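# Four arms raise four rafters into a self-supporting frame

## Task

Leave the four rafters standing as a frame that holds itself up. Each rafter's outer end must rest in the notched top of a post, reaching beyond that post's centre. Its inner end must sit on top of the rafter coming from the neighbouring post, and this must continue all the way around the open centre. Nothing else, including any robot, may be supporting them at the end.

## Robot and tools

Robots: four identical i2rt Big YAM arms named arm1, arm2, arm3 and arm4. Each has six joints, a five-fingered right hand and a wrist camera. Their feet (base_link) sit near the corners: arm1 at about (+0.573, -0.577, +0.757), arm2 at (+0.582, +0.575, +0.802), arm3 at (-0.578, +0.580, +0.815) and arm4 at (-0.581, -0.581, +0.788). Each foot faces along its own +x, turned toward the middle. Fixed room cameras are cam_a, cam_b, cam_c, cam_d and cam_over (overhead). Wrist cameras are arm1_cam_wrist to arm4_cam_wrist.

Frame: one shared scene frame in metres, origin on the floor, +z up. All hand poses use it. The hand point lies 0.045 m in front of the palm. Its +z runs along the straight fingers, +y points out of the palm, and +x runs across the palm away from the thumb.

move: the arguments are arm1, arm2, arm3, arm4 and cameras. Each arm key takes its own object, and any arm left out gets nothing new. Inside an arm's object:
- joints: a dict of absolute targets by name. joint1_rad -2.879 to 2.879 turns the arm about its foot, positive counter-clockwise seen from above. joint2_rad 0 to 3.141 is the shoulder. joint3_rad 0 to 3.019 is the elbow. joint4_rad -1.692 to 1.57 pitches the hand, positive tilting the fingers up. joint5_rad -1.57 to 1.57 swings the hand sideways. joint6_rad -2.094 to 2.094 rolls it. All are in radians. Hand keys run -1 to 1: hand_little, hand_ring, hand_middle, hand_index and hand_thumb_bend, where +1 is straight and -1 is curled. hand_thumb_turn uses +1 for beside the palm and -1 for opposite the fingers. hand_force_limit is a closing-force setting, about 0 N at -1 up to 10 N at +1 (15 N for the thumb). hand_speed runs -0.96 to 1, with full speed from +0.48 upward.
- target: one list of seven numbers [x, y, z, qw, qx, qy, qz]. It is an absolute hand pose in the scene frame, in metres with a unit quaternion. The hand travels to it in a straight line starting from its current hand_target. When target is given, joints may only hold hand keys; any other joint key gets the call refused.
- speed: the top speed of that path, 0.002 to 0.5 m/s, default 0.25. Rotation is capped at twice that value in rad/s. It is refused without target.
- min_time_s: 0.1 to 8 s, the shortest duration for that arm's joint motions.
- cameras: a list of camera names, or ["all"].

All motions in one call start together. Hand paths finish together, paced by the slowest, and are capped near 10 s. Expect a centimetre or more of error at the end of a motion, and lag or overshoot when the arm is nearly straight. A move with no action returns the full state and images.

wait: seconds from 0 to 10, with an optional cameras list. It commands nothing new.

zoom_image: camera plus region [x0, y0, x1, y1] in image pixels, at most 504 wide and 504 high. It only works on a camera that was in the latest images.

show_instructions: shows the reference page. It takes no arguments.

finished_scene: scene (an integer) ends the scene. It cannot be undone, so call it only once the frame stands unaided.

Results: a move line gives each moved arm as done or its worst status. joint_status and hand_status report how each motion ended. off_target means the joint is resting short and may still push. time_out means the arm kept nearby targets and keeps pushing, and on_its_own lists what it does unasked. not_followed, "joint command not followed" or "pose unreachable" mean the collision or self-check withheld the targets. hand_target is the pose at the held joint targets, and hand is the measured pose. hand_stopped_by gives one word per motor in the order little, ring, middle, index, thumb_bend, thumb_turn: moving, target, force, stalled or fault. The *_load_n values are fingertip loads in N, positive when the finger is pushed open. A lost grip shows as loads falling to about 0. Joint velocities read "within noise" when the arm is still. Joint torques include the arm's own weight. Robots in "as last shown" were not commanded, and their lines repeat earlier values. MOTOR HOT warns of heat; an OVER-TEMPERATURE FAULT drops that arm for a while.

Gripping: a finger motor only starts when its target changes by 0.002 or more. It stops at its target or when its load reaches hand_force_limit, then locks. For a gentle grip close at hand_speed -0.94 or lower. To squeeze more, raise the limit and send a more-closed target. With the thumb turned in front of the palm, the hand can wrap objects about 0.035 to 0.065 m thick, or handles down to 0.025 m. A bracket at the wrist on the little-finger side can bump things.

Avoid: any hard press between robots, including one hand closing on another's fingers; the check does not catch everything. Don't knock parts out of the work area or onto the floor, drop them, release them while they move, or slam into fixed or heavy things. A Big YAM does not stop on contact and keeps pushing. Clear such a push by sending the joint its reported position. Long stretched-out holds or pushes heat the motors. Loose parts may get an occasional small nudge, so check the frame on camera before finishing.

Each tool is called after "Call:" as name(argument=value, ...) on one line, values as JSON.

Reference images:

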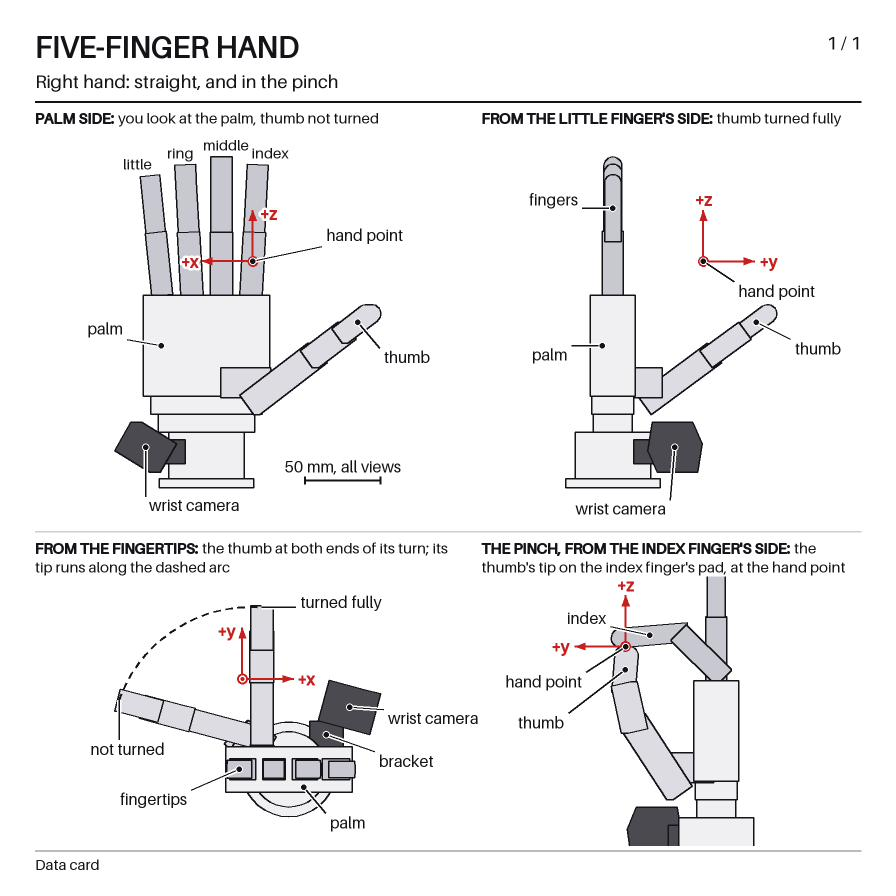

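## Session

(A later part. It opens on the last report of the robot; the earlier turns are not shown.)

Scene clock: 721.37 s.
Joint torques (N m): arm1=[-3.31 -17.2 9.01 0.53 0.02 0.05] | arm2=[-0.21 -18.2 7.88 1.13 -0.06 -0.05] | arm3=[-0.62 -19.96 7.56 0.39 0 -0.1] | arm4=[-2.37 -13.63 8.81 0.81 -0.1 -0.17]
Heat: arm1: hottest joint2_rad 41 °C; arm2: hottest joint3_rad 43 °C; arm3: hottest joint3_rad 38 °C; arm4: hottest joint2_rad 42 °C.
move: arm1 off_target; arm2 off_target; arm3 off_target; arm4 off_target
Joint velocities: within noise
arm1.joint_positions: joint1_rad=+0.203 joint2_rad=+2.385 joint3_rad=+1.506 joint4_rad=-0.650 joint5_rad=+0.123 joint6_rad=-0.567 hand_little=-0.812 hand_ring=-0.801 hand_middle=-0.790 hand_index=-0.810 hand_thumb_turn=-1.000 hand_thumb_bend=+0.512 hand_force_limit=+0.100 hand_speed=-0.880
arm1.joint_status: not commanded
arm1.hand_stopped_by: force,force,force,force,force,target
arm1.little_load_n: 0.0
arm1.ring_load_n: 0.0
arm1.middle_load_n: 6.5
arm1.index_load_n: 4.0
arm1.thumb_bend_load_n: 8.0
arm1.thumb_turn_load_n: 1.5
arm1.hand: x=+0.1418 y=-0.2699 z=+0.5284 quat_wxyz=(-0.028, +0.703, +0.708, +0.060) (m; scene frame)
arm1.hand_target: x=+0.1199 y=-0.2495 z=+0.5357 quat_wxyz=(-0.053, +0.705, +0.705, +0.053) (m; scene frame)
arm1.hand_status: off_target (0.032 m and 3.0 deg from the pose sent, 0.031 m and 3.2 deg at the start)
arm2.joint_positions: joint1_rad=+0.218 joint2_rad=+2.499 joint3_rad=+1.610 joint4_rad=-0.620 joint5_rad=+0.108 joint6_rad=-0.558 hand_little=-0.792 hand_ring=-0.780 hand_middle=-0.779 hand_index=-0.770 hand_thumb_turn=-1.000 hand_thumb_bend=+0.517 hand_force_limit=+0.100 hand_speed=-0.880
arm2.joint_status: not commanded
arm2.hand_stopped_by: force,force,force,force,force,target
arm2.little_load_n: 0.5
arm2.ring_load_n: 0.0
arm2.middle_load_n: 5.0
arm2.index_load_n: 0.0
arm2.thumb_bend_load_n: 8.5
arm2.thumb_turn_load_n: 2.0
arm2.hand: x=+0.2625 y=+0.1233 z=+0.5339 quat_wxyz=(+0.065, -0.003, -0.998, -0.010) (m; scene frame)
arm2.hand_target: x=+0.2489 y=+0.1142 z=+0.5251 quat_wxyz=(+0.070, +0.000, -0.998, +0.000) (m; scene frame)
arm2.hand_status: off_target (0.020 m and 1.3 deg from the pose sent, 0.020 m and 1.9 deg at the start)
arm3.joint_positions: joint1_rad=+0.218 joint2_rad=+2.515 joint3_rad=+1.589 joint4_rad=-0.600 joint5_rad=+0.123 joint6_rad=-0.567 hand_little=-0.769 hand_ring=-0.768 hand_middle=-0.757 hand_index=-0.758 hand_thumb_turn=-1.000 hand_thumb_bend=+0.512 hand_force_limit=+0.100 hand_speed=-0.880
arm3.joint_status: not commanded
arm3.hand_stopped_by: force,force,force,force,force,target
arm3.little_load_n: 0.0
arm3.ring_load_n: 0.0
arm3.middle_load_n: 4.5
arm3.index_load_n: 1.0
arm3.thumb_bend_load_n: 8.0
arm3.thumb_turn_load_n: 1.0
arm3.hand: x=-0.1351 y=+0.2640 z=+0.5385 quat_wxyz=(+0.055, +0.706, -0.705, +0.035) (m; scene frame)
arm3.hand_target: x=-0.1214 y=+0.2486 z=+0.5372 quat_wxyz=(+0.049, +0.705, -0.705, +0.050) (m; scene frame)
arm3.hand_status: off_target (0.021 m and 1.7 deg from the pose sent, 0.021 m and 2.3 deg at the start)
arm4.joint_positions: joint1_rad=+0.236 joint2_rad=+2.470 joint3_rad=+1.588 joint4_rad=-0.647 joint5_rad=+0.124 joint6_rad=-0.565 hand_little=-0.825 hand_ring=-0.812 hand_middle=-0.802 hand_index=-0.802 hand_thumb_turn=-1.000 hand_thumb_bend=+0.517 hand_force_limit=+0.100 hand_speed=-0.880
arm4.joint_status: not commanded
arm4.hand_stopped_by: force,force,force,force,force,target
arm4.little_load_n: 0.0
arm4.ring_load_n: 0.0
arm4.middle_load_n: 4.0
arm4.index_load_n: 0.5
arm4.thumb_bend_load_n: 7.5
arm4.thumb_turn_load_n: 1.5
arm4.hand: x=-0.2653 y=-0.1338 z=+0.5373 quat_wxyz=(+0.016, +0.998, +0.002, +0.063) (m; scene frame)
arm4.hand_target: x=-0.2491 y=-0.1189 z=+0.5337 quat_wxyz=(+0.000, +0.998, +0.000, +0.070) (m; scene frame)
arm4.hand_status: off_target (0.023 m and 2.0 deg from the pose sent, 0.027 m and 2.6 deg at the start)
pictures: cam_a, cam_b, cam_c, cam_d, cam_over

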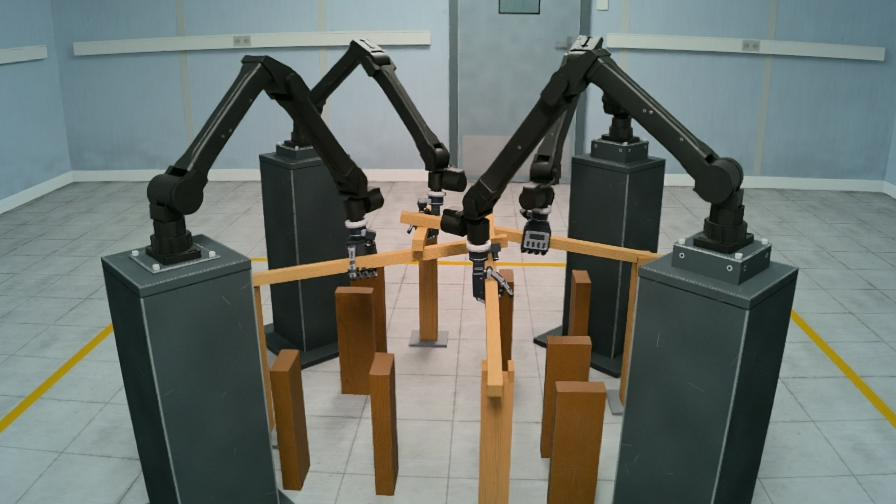

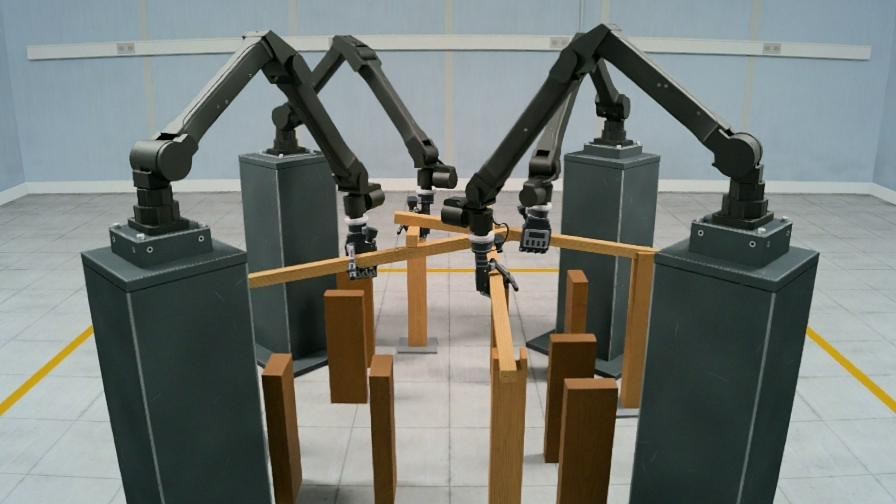

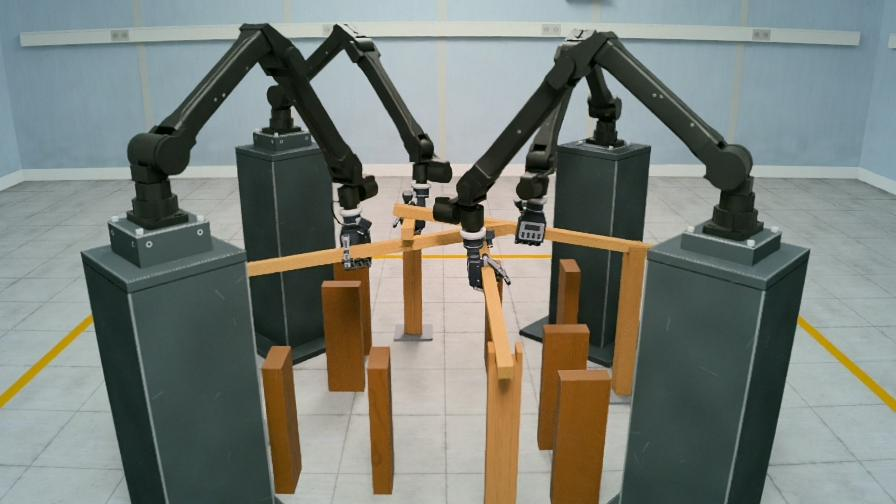

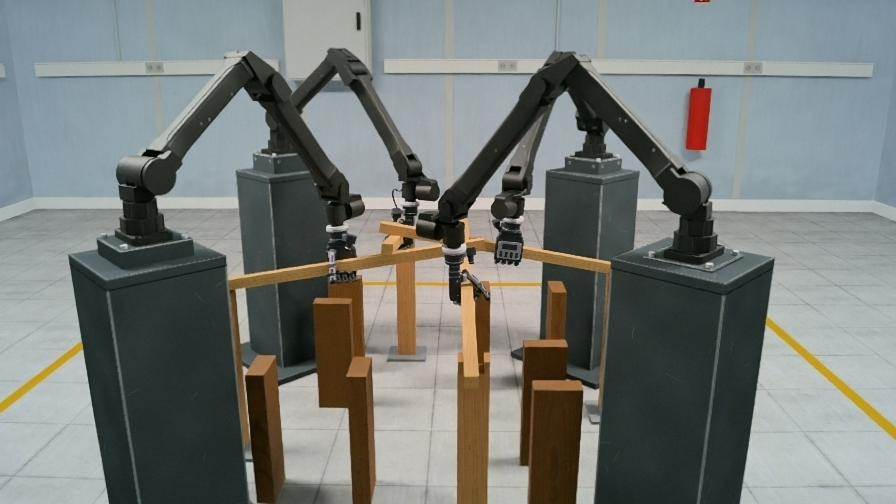

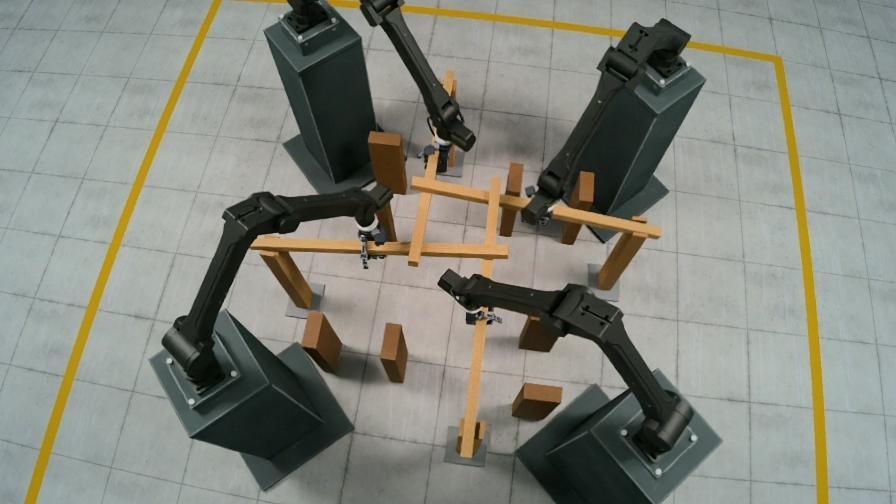

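Call:
move(arm1={"target":[0.1189,-0.2490,0.5425,-0.0530,0.7051,0.7051,0.0530],"speed":0.03}, arm2={"target":[0.2485,0.1135,0.5385,-0.0699,0,0.9976,0],"speed":0.03}, arm3={"target":[-0.1210,0.2485,0.5464,-0.0494,-0.7054,0.7054,-0.0494],"speed":0.03}, arm4={"target":[-0.2487,-0.1182,0.5428,0,0.9976,0,0.0699],"speed":0.03}, cameras=["cam_a","cam_b","cam_c","cam_d","cam_over"])

Call:
zoom_image(camera="cam_a", region=[390, 205, 460, 265])

Call:
zoom_image(camera="cam_b", region=[385, 205, 455, 265])

Call:
zoom_image(camera="cam_c", region=[380, 195, 450, 255])

Call:
zoom_image(camera="cam_d", region=[365, 215, 435, 275])

Call:
zoom_image(camera="cam_b", region=[460, 210, 540, 390])

Call:
zoom_image(camera="cam_a", region=[460, 210, 540, 400])

Scene clock: 775.17 s.
Joint torques (N m): arm1=[-2.84 -18.32 8.66 0.18 0.06 0.03] | arm2=[-0.03 -20.48 7.08 0.47 -0.06 -0.04] | arm3=[-0.67 -22.07 6.91 -0.05 0.04 -0.23] | arm4=[-2.37 -15.09 8.34 0.39 -0.09 -0.17]
Heat: arm1: hottest joint3_rad 39 °C; arm2: hottest joint3_rad 42 °C; arm3: hottest joint3_rad 38 °C; arm4: hottest joint2_rad 39 °C.
move: arm1 off_target; arm2 off_target; arm3 off_target; arm4 off_target
Joint velocities: within noise
arm1.joint_positions: joint1_rad=+0.203 joint2_rad=+2.385 joint3_rad=+1.507 joint4_rad=-0.653 joint5_rad=+0.122 joint6_rad=-0.567 hand_little=-0.812 hand_ring=-0.801 hand_middle=-0.790 hand_index=-0.810 hand_thumb_turn=-1.000 hand_thumb_bend=+0.512 hand_force_limit=+0.100 hand_speed=-0.880
arm1.joint_status: not commanded
arm1.hand_stopped_by: force,force,force,force,force,target
arm1.little_load_n: 0.0
arm1.ring_load_n: 0.0
arm1.middle_load_n: 6.5
arm1.index_load_n: 4.5
arm1.thumb_bend_load_n: 8.0
arm1.thumb_turn_load_n: 2.0
arm1.hand: x=+0.1417 y=-0.2700 z=+0.5287 quat_wxyz=(-0.028, +0.703, +0.708, +0.060) (m; scene frame)
arm1.hand_target: x=+0.1197 y=-0.2495 z=+0.5435 quat_wxyz=(-0.053, +0.705, +0.705, +0.053) (m; scene frame)
arm1.hand_status: off_target (0.034 m and 3.0 deg from the pose sent, 0.034 m and 2.9 deg at the start)
arm2.joint_positions: joint1_rad=+0.217 joint2_rad=+2.500 joint3_rad=+1.611 joint4_rad=-0.621 joint5_rad=+0.108 joint6_rad=-0.559 hand_little=-0.792 hand_ring=-0.780 hand_middle=-0.779 hand_index=-0.770 hand_thumb_turn=-1.000 hand_thumb_bend=+0.517 hand_force_limit=+0.100 hand_speed=-0.880
arm2.joint_status: not commanded
arm2.hand_stopped_by: force,force,force,force,force,target
arm2.little_load_n: 0.0
arm2.ring_load_n: 0.0
arm2.middle_load_n: 5.0
arm2.index_load_n: 0.0
arm2.thumb_bend_load_n: 8.5
arm2.thumb_turn_load_n: 2.0
arm2.hand: x=+0.2620 y=+0.1236 z=+0.5337 quat_wxyz=(+0.065, -0.003, -0.998, -0.010) (m; scene frame)
arm2.hand_target: x=+0.2486 y=+0.1138 z=+0.5388 quat_wxyz=(+0.070, +0.000, -0.998, +0.000) (m; scene frame)
arm2.hand_status: off_target (0.018 m and 1.3 deg from the pose sent, 0.018 m and 1.3 deg at the start)
arm3.joint_positions: joint1_rad=+0.218 joint2_rad=+2.515 joint3_rad=+1.589 joint4_rad=-0.601 joint5_rad=+0.122 joint6_rad=-0.567 hand_little=-0.769 hand_ring=-0.768 hand_middle=-0.757 hand_index=-0.758 hand_thumb_turn=-1.000 hand_thumb_bend=+0.512 hand_force_limit=+0.100 hand_speed=-0.880
arm3.joint_status: not commanded
arm3.hand_stopped_by: force,force,force,force,force,target
arm3.little_load_n: 0.0
arm3.ring_load_n: 0.0
arm3.middle_load_n: 4.5
arm3.index_load_n: 1.0
arm3.thumb_bend_load_n: 8.0
arm3.thumb_turn_load_n: 1.5
arm3.hand: x=-0.1354 y=+0.2642 z=+0.5385 quat_wxyz=(+0.055, +0.706, -0.705, +0.035) (m; scene frame)
arm3.hand_target: x=-0.1213 y=+0.2486 z=+0.5470 quat_wxyz=(+0.050, +0.705, -0.705, +0.050) (m; scene frame)
arm3.hand_status: off_target (0.023 m and 1.8 deg from the pose sent, 0.023 m and 1.8 deg at the start)
arm4.joint_positions: joint1_rad=+0.236 joint2_rad=+2.470 joint3_rad=+1.588 joint4_rad=-0.648 joint5_rad=+0.124 joint6_rad=-0.566 hand_little=-0.825 hand_ring=-0.812 hand_middle=-0.802 hand_index=-0.802 hand_thumb_turn=-1.000 hand_thumb_bend=+0.517 hand_force_limit=+0.100 hand_speed=-0.880
arm4.joint_status: not commanded
arm4.hand_stopped_by: force,force,force,force,force,target
arm4.little_load_n: 0.0
arm4.ring_load_n: 0.0
arm4.middle_load_n: 4.0
arm4.index_load_n: 0.5
arm4.thumb_bend_load_n: 7.5
arm4.thumb_turn_load_n: 1.5
arm4.hand: x=-0.2655 y=-0.1341 z=+0.5373 quat_wxyz=(+0.016, +0.998, +0.002, +0.062) (m; scene frame)
arm4.hand_target: x=-0.2490 y=-0.1188 z=+0.5435 quat_wxyz=(+0.000, +0.998, +0.000, +0.070) (m; scene frame)
arm4.hand_status: off_target (0.024 m and 2.1 deg from the pose sent, 0.023 m and 2.0 deg at the start)
pictures: cam_a, cam_b, cam_c, cam_d, cam_over

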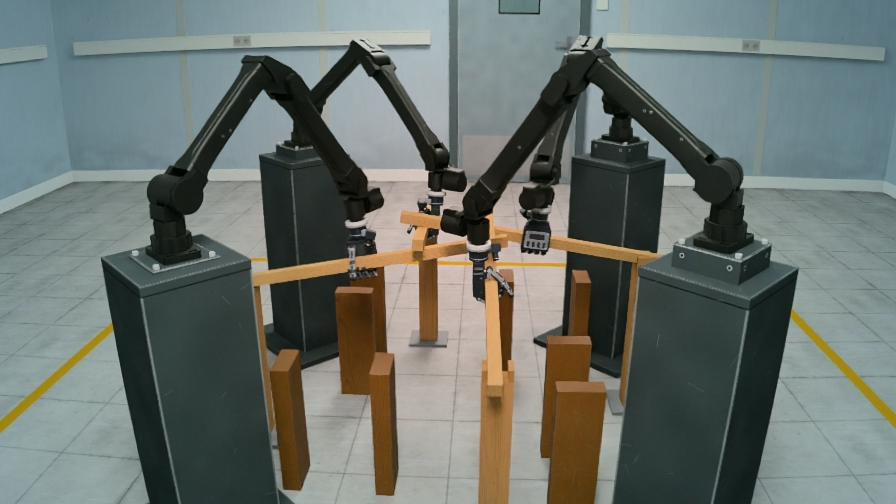

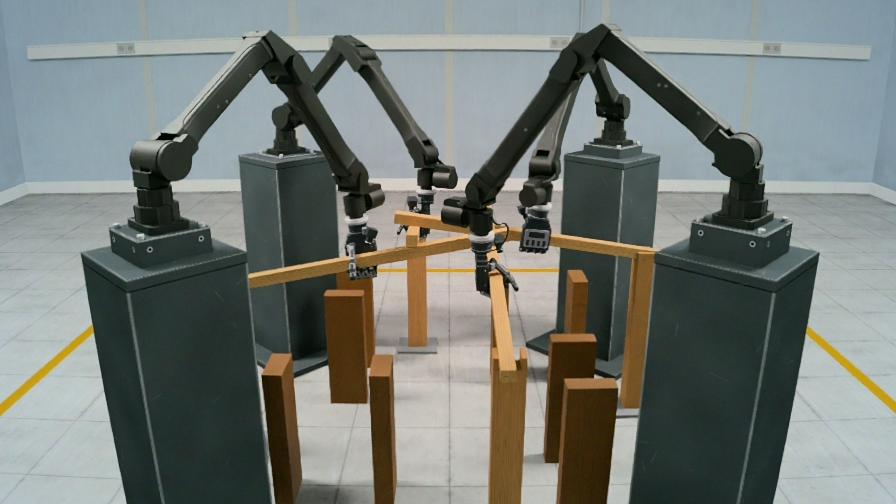

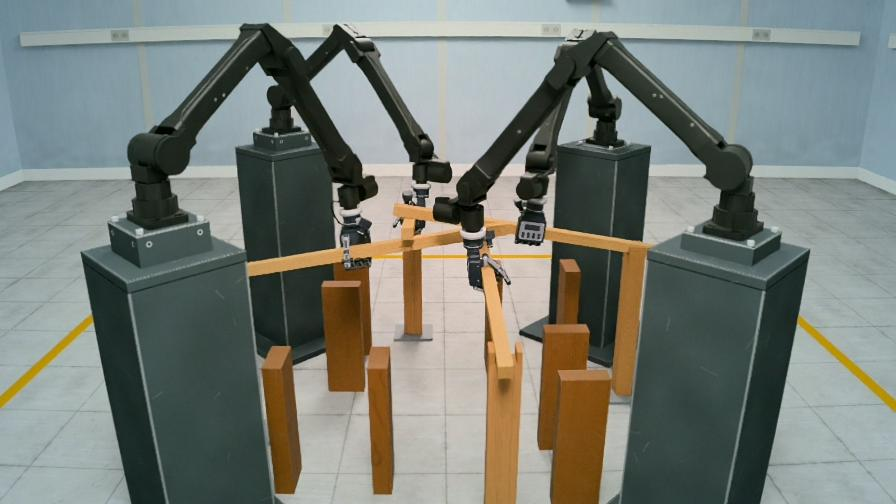

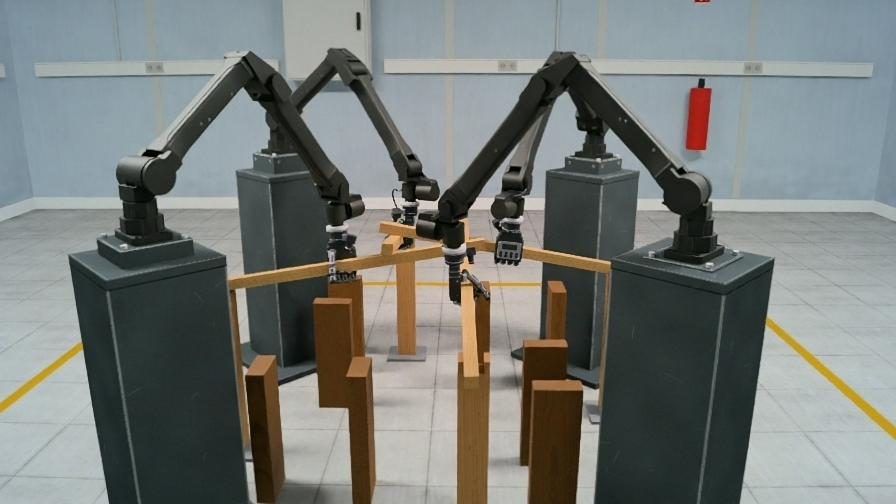

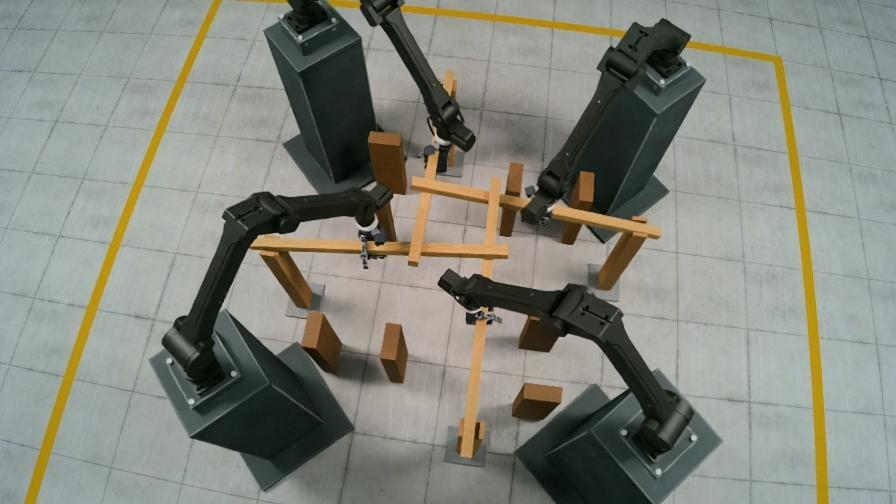

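Scaled by 7.200 from the camera's 896x504 image, which has a finer 1280x720 frame.

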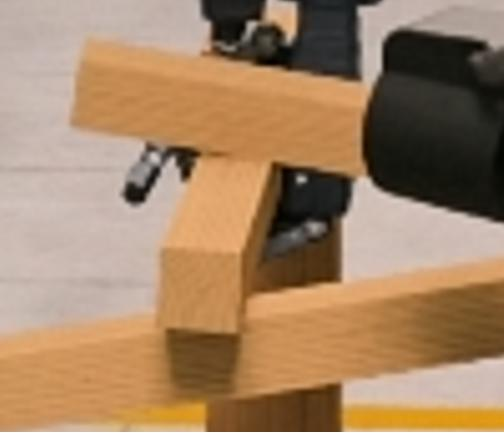

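Scaled by 7.200 from the camera's 896x504 image, which has a finer 1280x720 frame.

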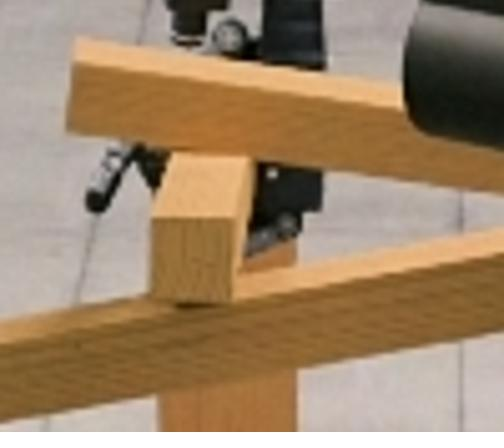

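Scaled by 7.200 from the camera's 896x504 image, which has a finer 1280x720 frame.

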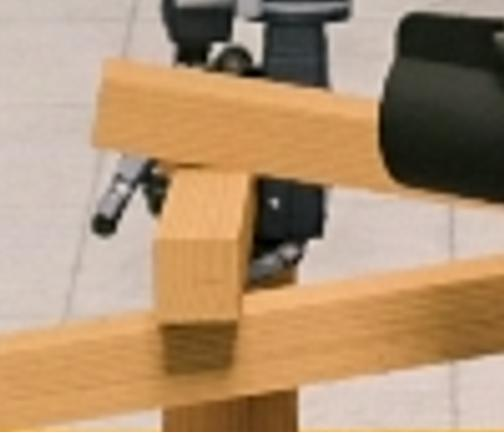

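Scaled by 7.200 from the camera's 896x504 image, which has a finer 1280x720 frame.

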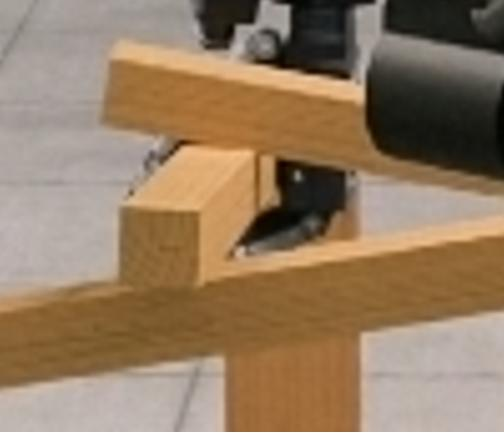

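Scaled by 2.800 from the camera's 896x504 image, which has a finer 1280x720 frame.

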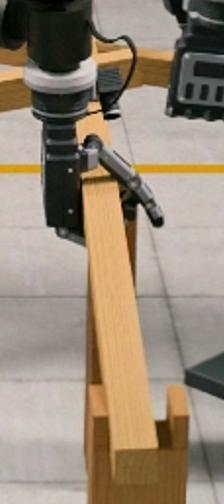

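Scaled by 2.653 from the camera's 896x504 image, which has a finer 1280x720 frame.

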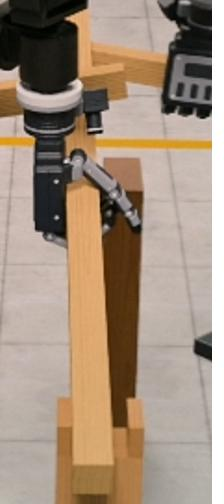

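Call:
move(arm1={"joints":{"hand_speed":-0.86,"hand_thumb_bend":1,"hand_index":1,"hand_middle":1,"hand_ring":1,"hand_little":1}}, cameras=["cam_a","cam_b","cam_c","cam_d"])

Call:
zoom_image(camera="cam_a", region=[390, 205, 460, 265])

Call:
zoom_image(camera="cam_b", region=[385, 205, 455, 265])

Call:
zoom_image(camera="cam_d", region=[425, 210, 515, 400])

Scene clock: 792.23 s.
Joint torques (N m): arm1=[-2.78 -18.73 7.58 0.18 0.03 0.05] | arm2=[-0.03 -20.48 7.06 0.47 -0.06 -0.04] | arm3=[0.26 -20.54 6.93 -0.18 0.01 -0.18] | arm4=[-2.43 -15.03 8.35 0.36 -0.07 -0.18]
Heat: arm1: hottest joint3_rad 39 °C; arm2: hottest joint3_rad 41 °C; arm3: hottest joint3_rad 38 °C; arm4: hottest joint2_rad 38 °C.
move: arm1 done
Joint velocities: within noise
arm1.joint_positions: joint1_rad=+0.203 joint2_rad=+2.385 joint3_rad=+1.524 joint4_rad=-0.653 joint5_rad=+0.122 joint6_rad=-0.567 hand_little=+1.000 hand_ring=+1.000 hand_middle=+1.000 hand_index=+1.000 hand_thumb_turn=-1.000 hand_thumb_bend=+1.000 hand_force_limit=+0.100 hand_speed=-0.860
arm1.joint_status: all done
arm1.hand_stopped_by: target,target,target,target,target,target
arm1.little_load_n: 0.0
arm1.ring_load_n: 0.0
arm1.middle_load_n: 0.0
arm1.index_load_n: 0.0
arm1.thumb_bend_load_n: 0.0
arm1.thumb_turn_load_n: -0.5
arm1.hand: x=+0.1338 y=-0.2651 z=+0.5317 quat_wxyz=(-0.036, +0.703, +0.708, +0.058) (m; scene frame)
arm1.hand_target: x=+0.1197 y=-0.2495 z=+0.5436 quat_wxyz=(-0.053, +0.705, +0.705, +0.053) (m; scene frame)
arm1.hand_status: not commanded
arm2, arm3, arm4: as last shown
arm2.little_load_n: 0.5
arm2.thumb_bend_load_n: 9.0
arm3.index_load_n: 0.5
arm3.thumb_turn_load_n: 1.0
arm4.joint_positions: joint1_rad=+0.235 joint2_rad=+2.470 joint3_rad=+1.588 joint4_rad=-0.648 joint5_rad=+0.124 joint6_rad=-0.566 hand_little=-0.825 hand_ring=-0.812 hand_middle=-0.802 hand_index=-0.802 hand_thumb_turn=-1.000 hand_thumb_bend=+0.517 hand_force_limit=+0.100 hand_speed=-0.880
arm4.thumb_bend_load_n: 8.0
arm4.thumb_turn_load_n: 1.0
arm4.hand: x=-0.2653 y=-0.1342 z=+0.5373 quat_wxyz=(+0.016, +0.998, +0.002, +0.062) (m; scene frame)
arm4.hand_target: x=-0.2489 y=-0.1189 z=+0.5435 quat_wxyz=(+0.000, +0.998, +0.000, +0.070) (m; scene frame)
pictures: cam_a, cam_b, cam_c, cam_d

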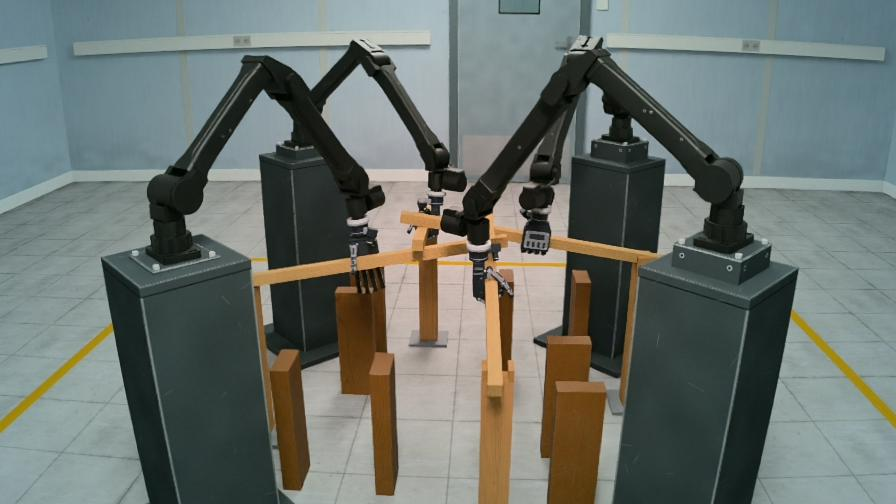

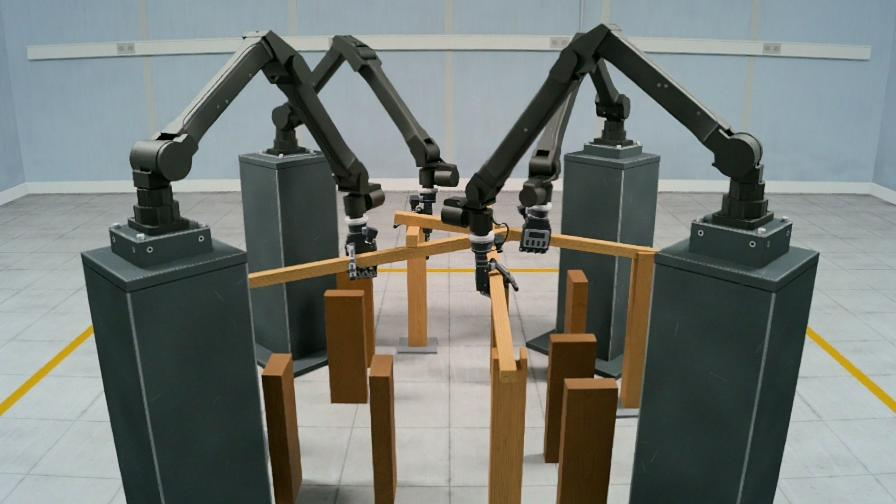

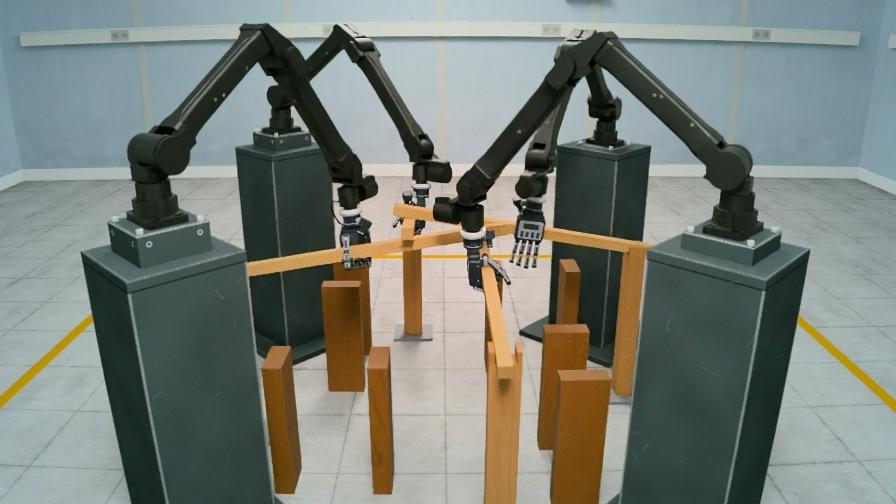

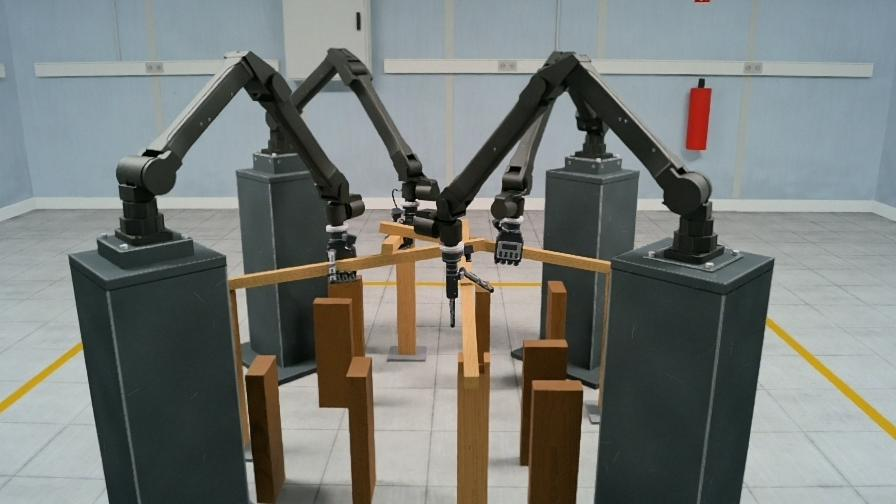

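Scaled by 7.200 from the camera's 896x504 image, which has a finer 1280x720 frame.

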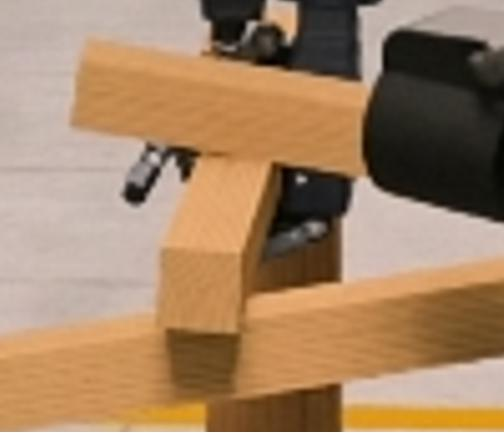

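Scaled by 7.200 from the camera's 896x504 image, which has a finer 1280x720 frame.

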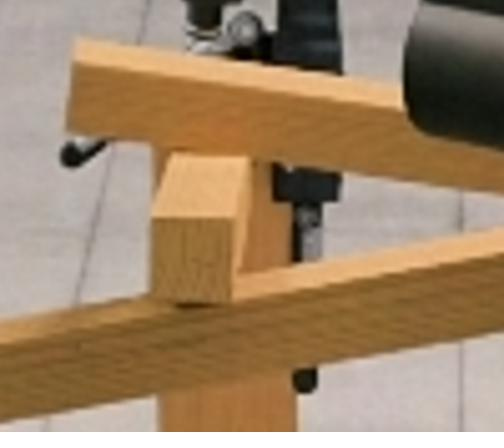

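Scaled by 2.653 from the camera's 896x504 image, which has a finer 1280x720 frame.

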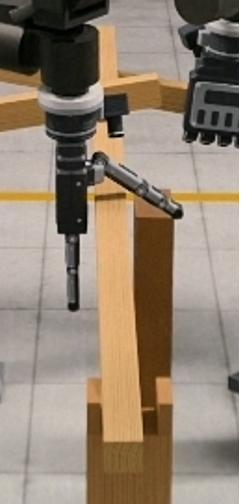

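Call:
move(arm2={"joints":{"hand_speed":-0.86,"hand_thumb_bend":1,"hand_index":1,"hand_middle":1,"hand_ring":1,"hand_little":1}}, arm4={"joints":{"hand_speed":-0.86,"hand_thumb_bend":1,"hand_index":1,"hand_middle":1,"hand_ring":1,"hand_little":1}}, arm3={"joints":{"hand_speed":-0.86,"hand_thumb_bend":1,"hand_index":1,"hand_middle":1,"hand_ring":1,"hand_little":1}}, cameras=["cam_a","cam_b","cam_c","cam_d"])

Call:
zoom_image(camera="cam_a", region=[390, 205, 460, 265])

Call:
zoom_image(camera="cam_c", region=[380, 195, 450, 255])

Call:
zoom_image(camera="cam_a", region=[445, 210, 535, 400])

Call:
zoom_image(camera="cam_b", region=[455, 210, 545, 390])

Call:
zoom_image(camera="cam_c", region=[445, 200, 535, 390])

Call:
zoom_image(camera="cam_d", region=[425, 210, 515, 400])

Scene clock: 815.57 s.
Joint torques (N m): arm1=[-3.02 -18.84 7.69 0.25 0.07 0.04] | arm2=[0.03 -20.54 7.08 0.47 -0.06 -0.03] | arm3=[-0.62 -21.07 7.04 0.01 0.14 -0.16] | arm4=[-2.61 -14.97 8.02 0.34 -0.03 -0.17]
Heat: arm1: hottest joint2_rad 38 °C; arm2: hottest joint3_rad 41 °C; arm3: hottest joint2_rad 37 °C; arm4: hottest joint2_rad 39 °C.
move: arm2 done; arm3 done; arm4 done
Joint velocities: within noise
arm1: as last shown
arm1.thumb_turn_load_n: 0.5
arm2.joint_positions: joint1_rad=+0.217 joint2_rad=+2.500 joint3_rad=+1.611 joint4_rad=-0.621 joint5_rad=+0.108 joint6_rad=-0.560 hand_little=+1.000 hand_ring=+1.000 hand_middle=+1.000 hand_index=+1.000 hand_thumb_turn=-1.000 hand_thumb_bend=+1.000 hand_force_limit=+0.100 hand_speed=-0.860
arm2.joint_status: all done
arm2.hand_stopped_by: target,target,target,target,target,target
arm2.little_load_n: -0.5
arm2.ring_load_n: 0.0
arm2.middle_load_n: 0.0
arm2.index_load_n: 0.0
arm2.thumb_bend_load_n: 0.0
arm2.thumb_turn_load_n: 0.0
arm2.hand: x=+0.2618 y=+0.1238 z=+0.5337 quat_wxyz=(+0.065, -0.002, -0.998, -0.010) (m; scene frame)
arm2.hand_target: x=+0.2485 y=+0.1138 z=+0.5388 quat_wxyz=(+0.070, +0.000, -0.998, +0.000) (m; scene frame)
arm2.hand_status: not commanded
arm3.joint_positions: joint1_rad=+0.218 joint2_rad=+2.515 joint3_rad=+1.589 joint4_rad=-0.601 joint5_rad=+0.120 joint6_rad=-0.567 hand_little=+1.000 hand_ring=+1.000 hand_middle=+1.000 hand_index=+1.000 hand_thumb_turn=-1.000 hand_thumb_bend=+1.000 hand_force_limit=+0.100 hand_speed=-0.860
arm3.joint_status: all done
arm3.hand_stopped_by: target,target,target,target,target,target
arm3.little_load_n: 0.0
arm3.ring_load_n: 0.0
arm3.middle_load_n: 0.0
arm3.index_load_n: 0.0
arm3.thumb_bend_load_n: -0.5
arm3.thumb_turn_load_n: 0.0
arm3.hand: x=-0.1352 y=+0.2645 z=+0.5385 quat_wxyz=(+0.054, +0.706, -0.705, +0.034) (m; scene frame)
arm3.hand_target: x=-0.1213 y=+0.2486 z=+0.5470 quat_wxyz=(+0.049, +0.705, -0.705, +0.050) (m; scene frame)
arm3.hand_status: not commanded
arm4.joint_positions: joint1_rad=+0.235 joint2_rad=+2.470 joint3_rad=+1.593 joint4_rad=-0.648 joint5_rad=+0.123 joint6_rad=-0.566 hand_little=+1.000 hand_ring=+1.000 hand_middle=+1.000 hand_index=+1.000 hand_thumb_turn=-1.000 hand_thumb_bend=+1.000 hand_force_limit=+0.100 hand_speed=-0.860
arm4.joint_status: all done
arm4.hand_stopped_by: target,target,target,target,target,target
arm4.little_load_n: 0.0
arm4.ring_load_n: 0.0
arm4.middle_load_n: 0.0
arm4.index_load_n: 0.0
arm4.thumb_bend_load_n: 0.0
arm4.thumb_turn_load_n: 0.0
arm4.hand: x=-0.2639 y=-0.1315 z=+0.5383 quat_wxyz=(+0.014, +0.998, +0.002, +0.063) (m; scene frame)
arm4.hand_target: x=-0.2490 y=-0.1188 z=+0.5435 quat_wxyz=(+0.000, +0.998, +0.000, +0.070) (m; scene frame)
arm4.hand_status: not commanded
pictures: cam_a, cam_b, cam_c, cam_d

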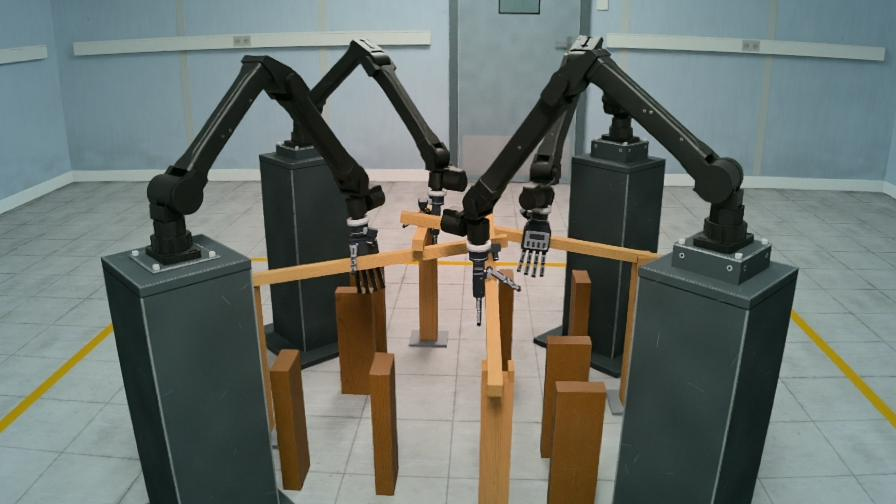

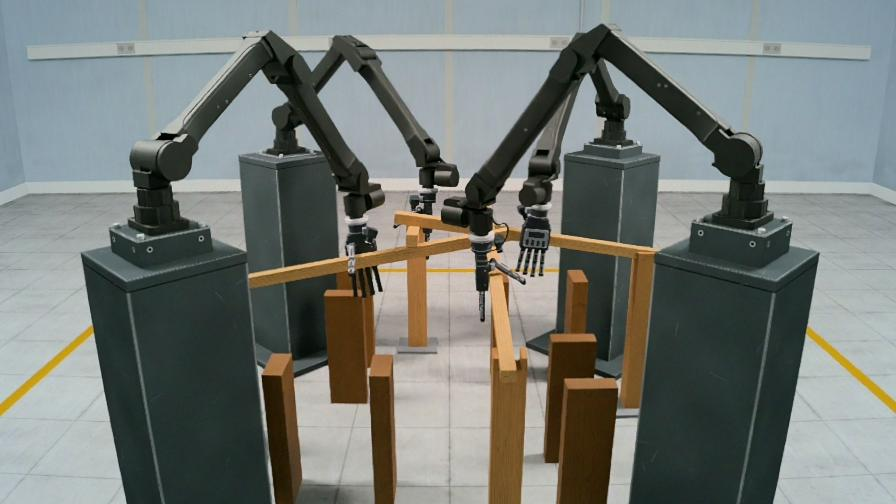

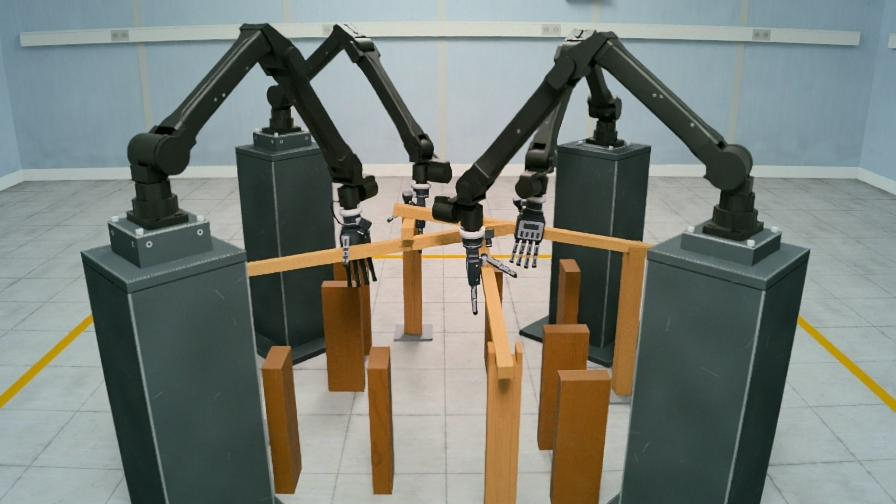

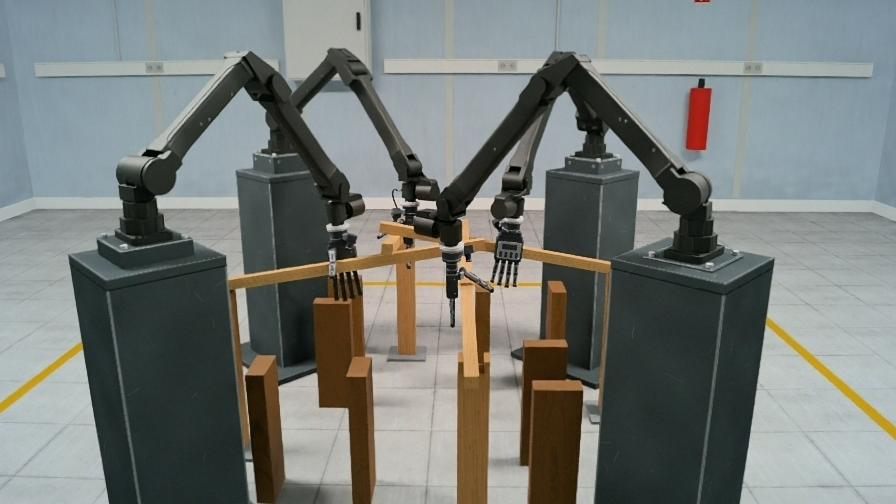

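Scaled by 7.200 from the camera's 896x504 image, which has a finer 1280x720 frame.

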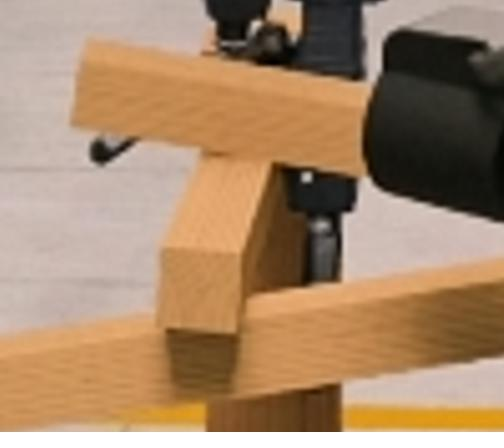

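Scaled by 7.200 from the camera's 896x504 image, which has a finer 1280x720 frame.

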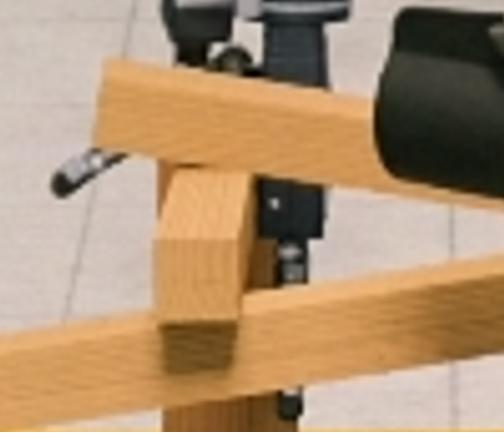

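Scaled by 2.653 from the camera's 896x504 image, which has a finer 1280x720 frame.

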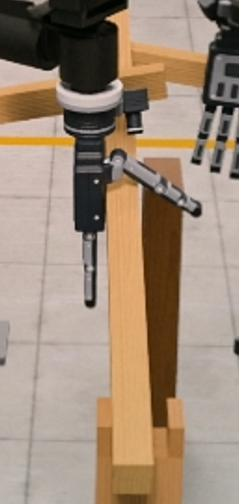

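Scaled by 2.800 from the camera's 896x504 image, which has a finer 1280x720 frame.

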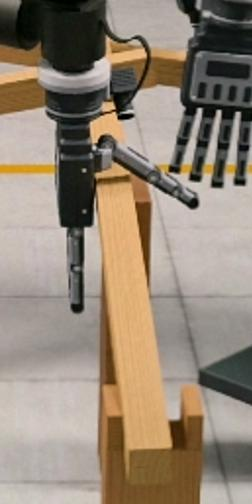

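Scaled by 2.653 from the camera's 896x504 image, which has a finer 1280x720 frame.

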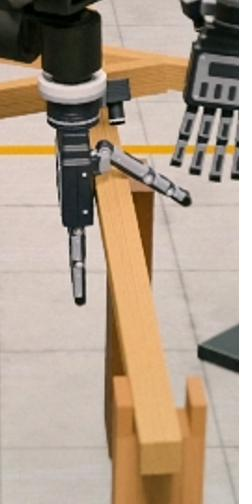

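Scaled by 2.653 from the camera's 896x504 image, which has a finer 1280x720 frame.

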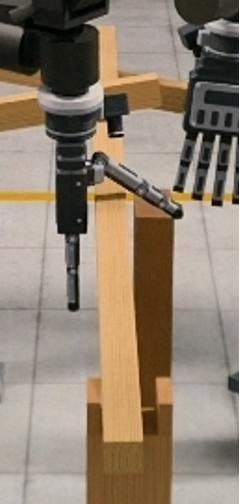

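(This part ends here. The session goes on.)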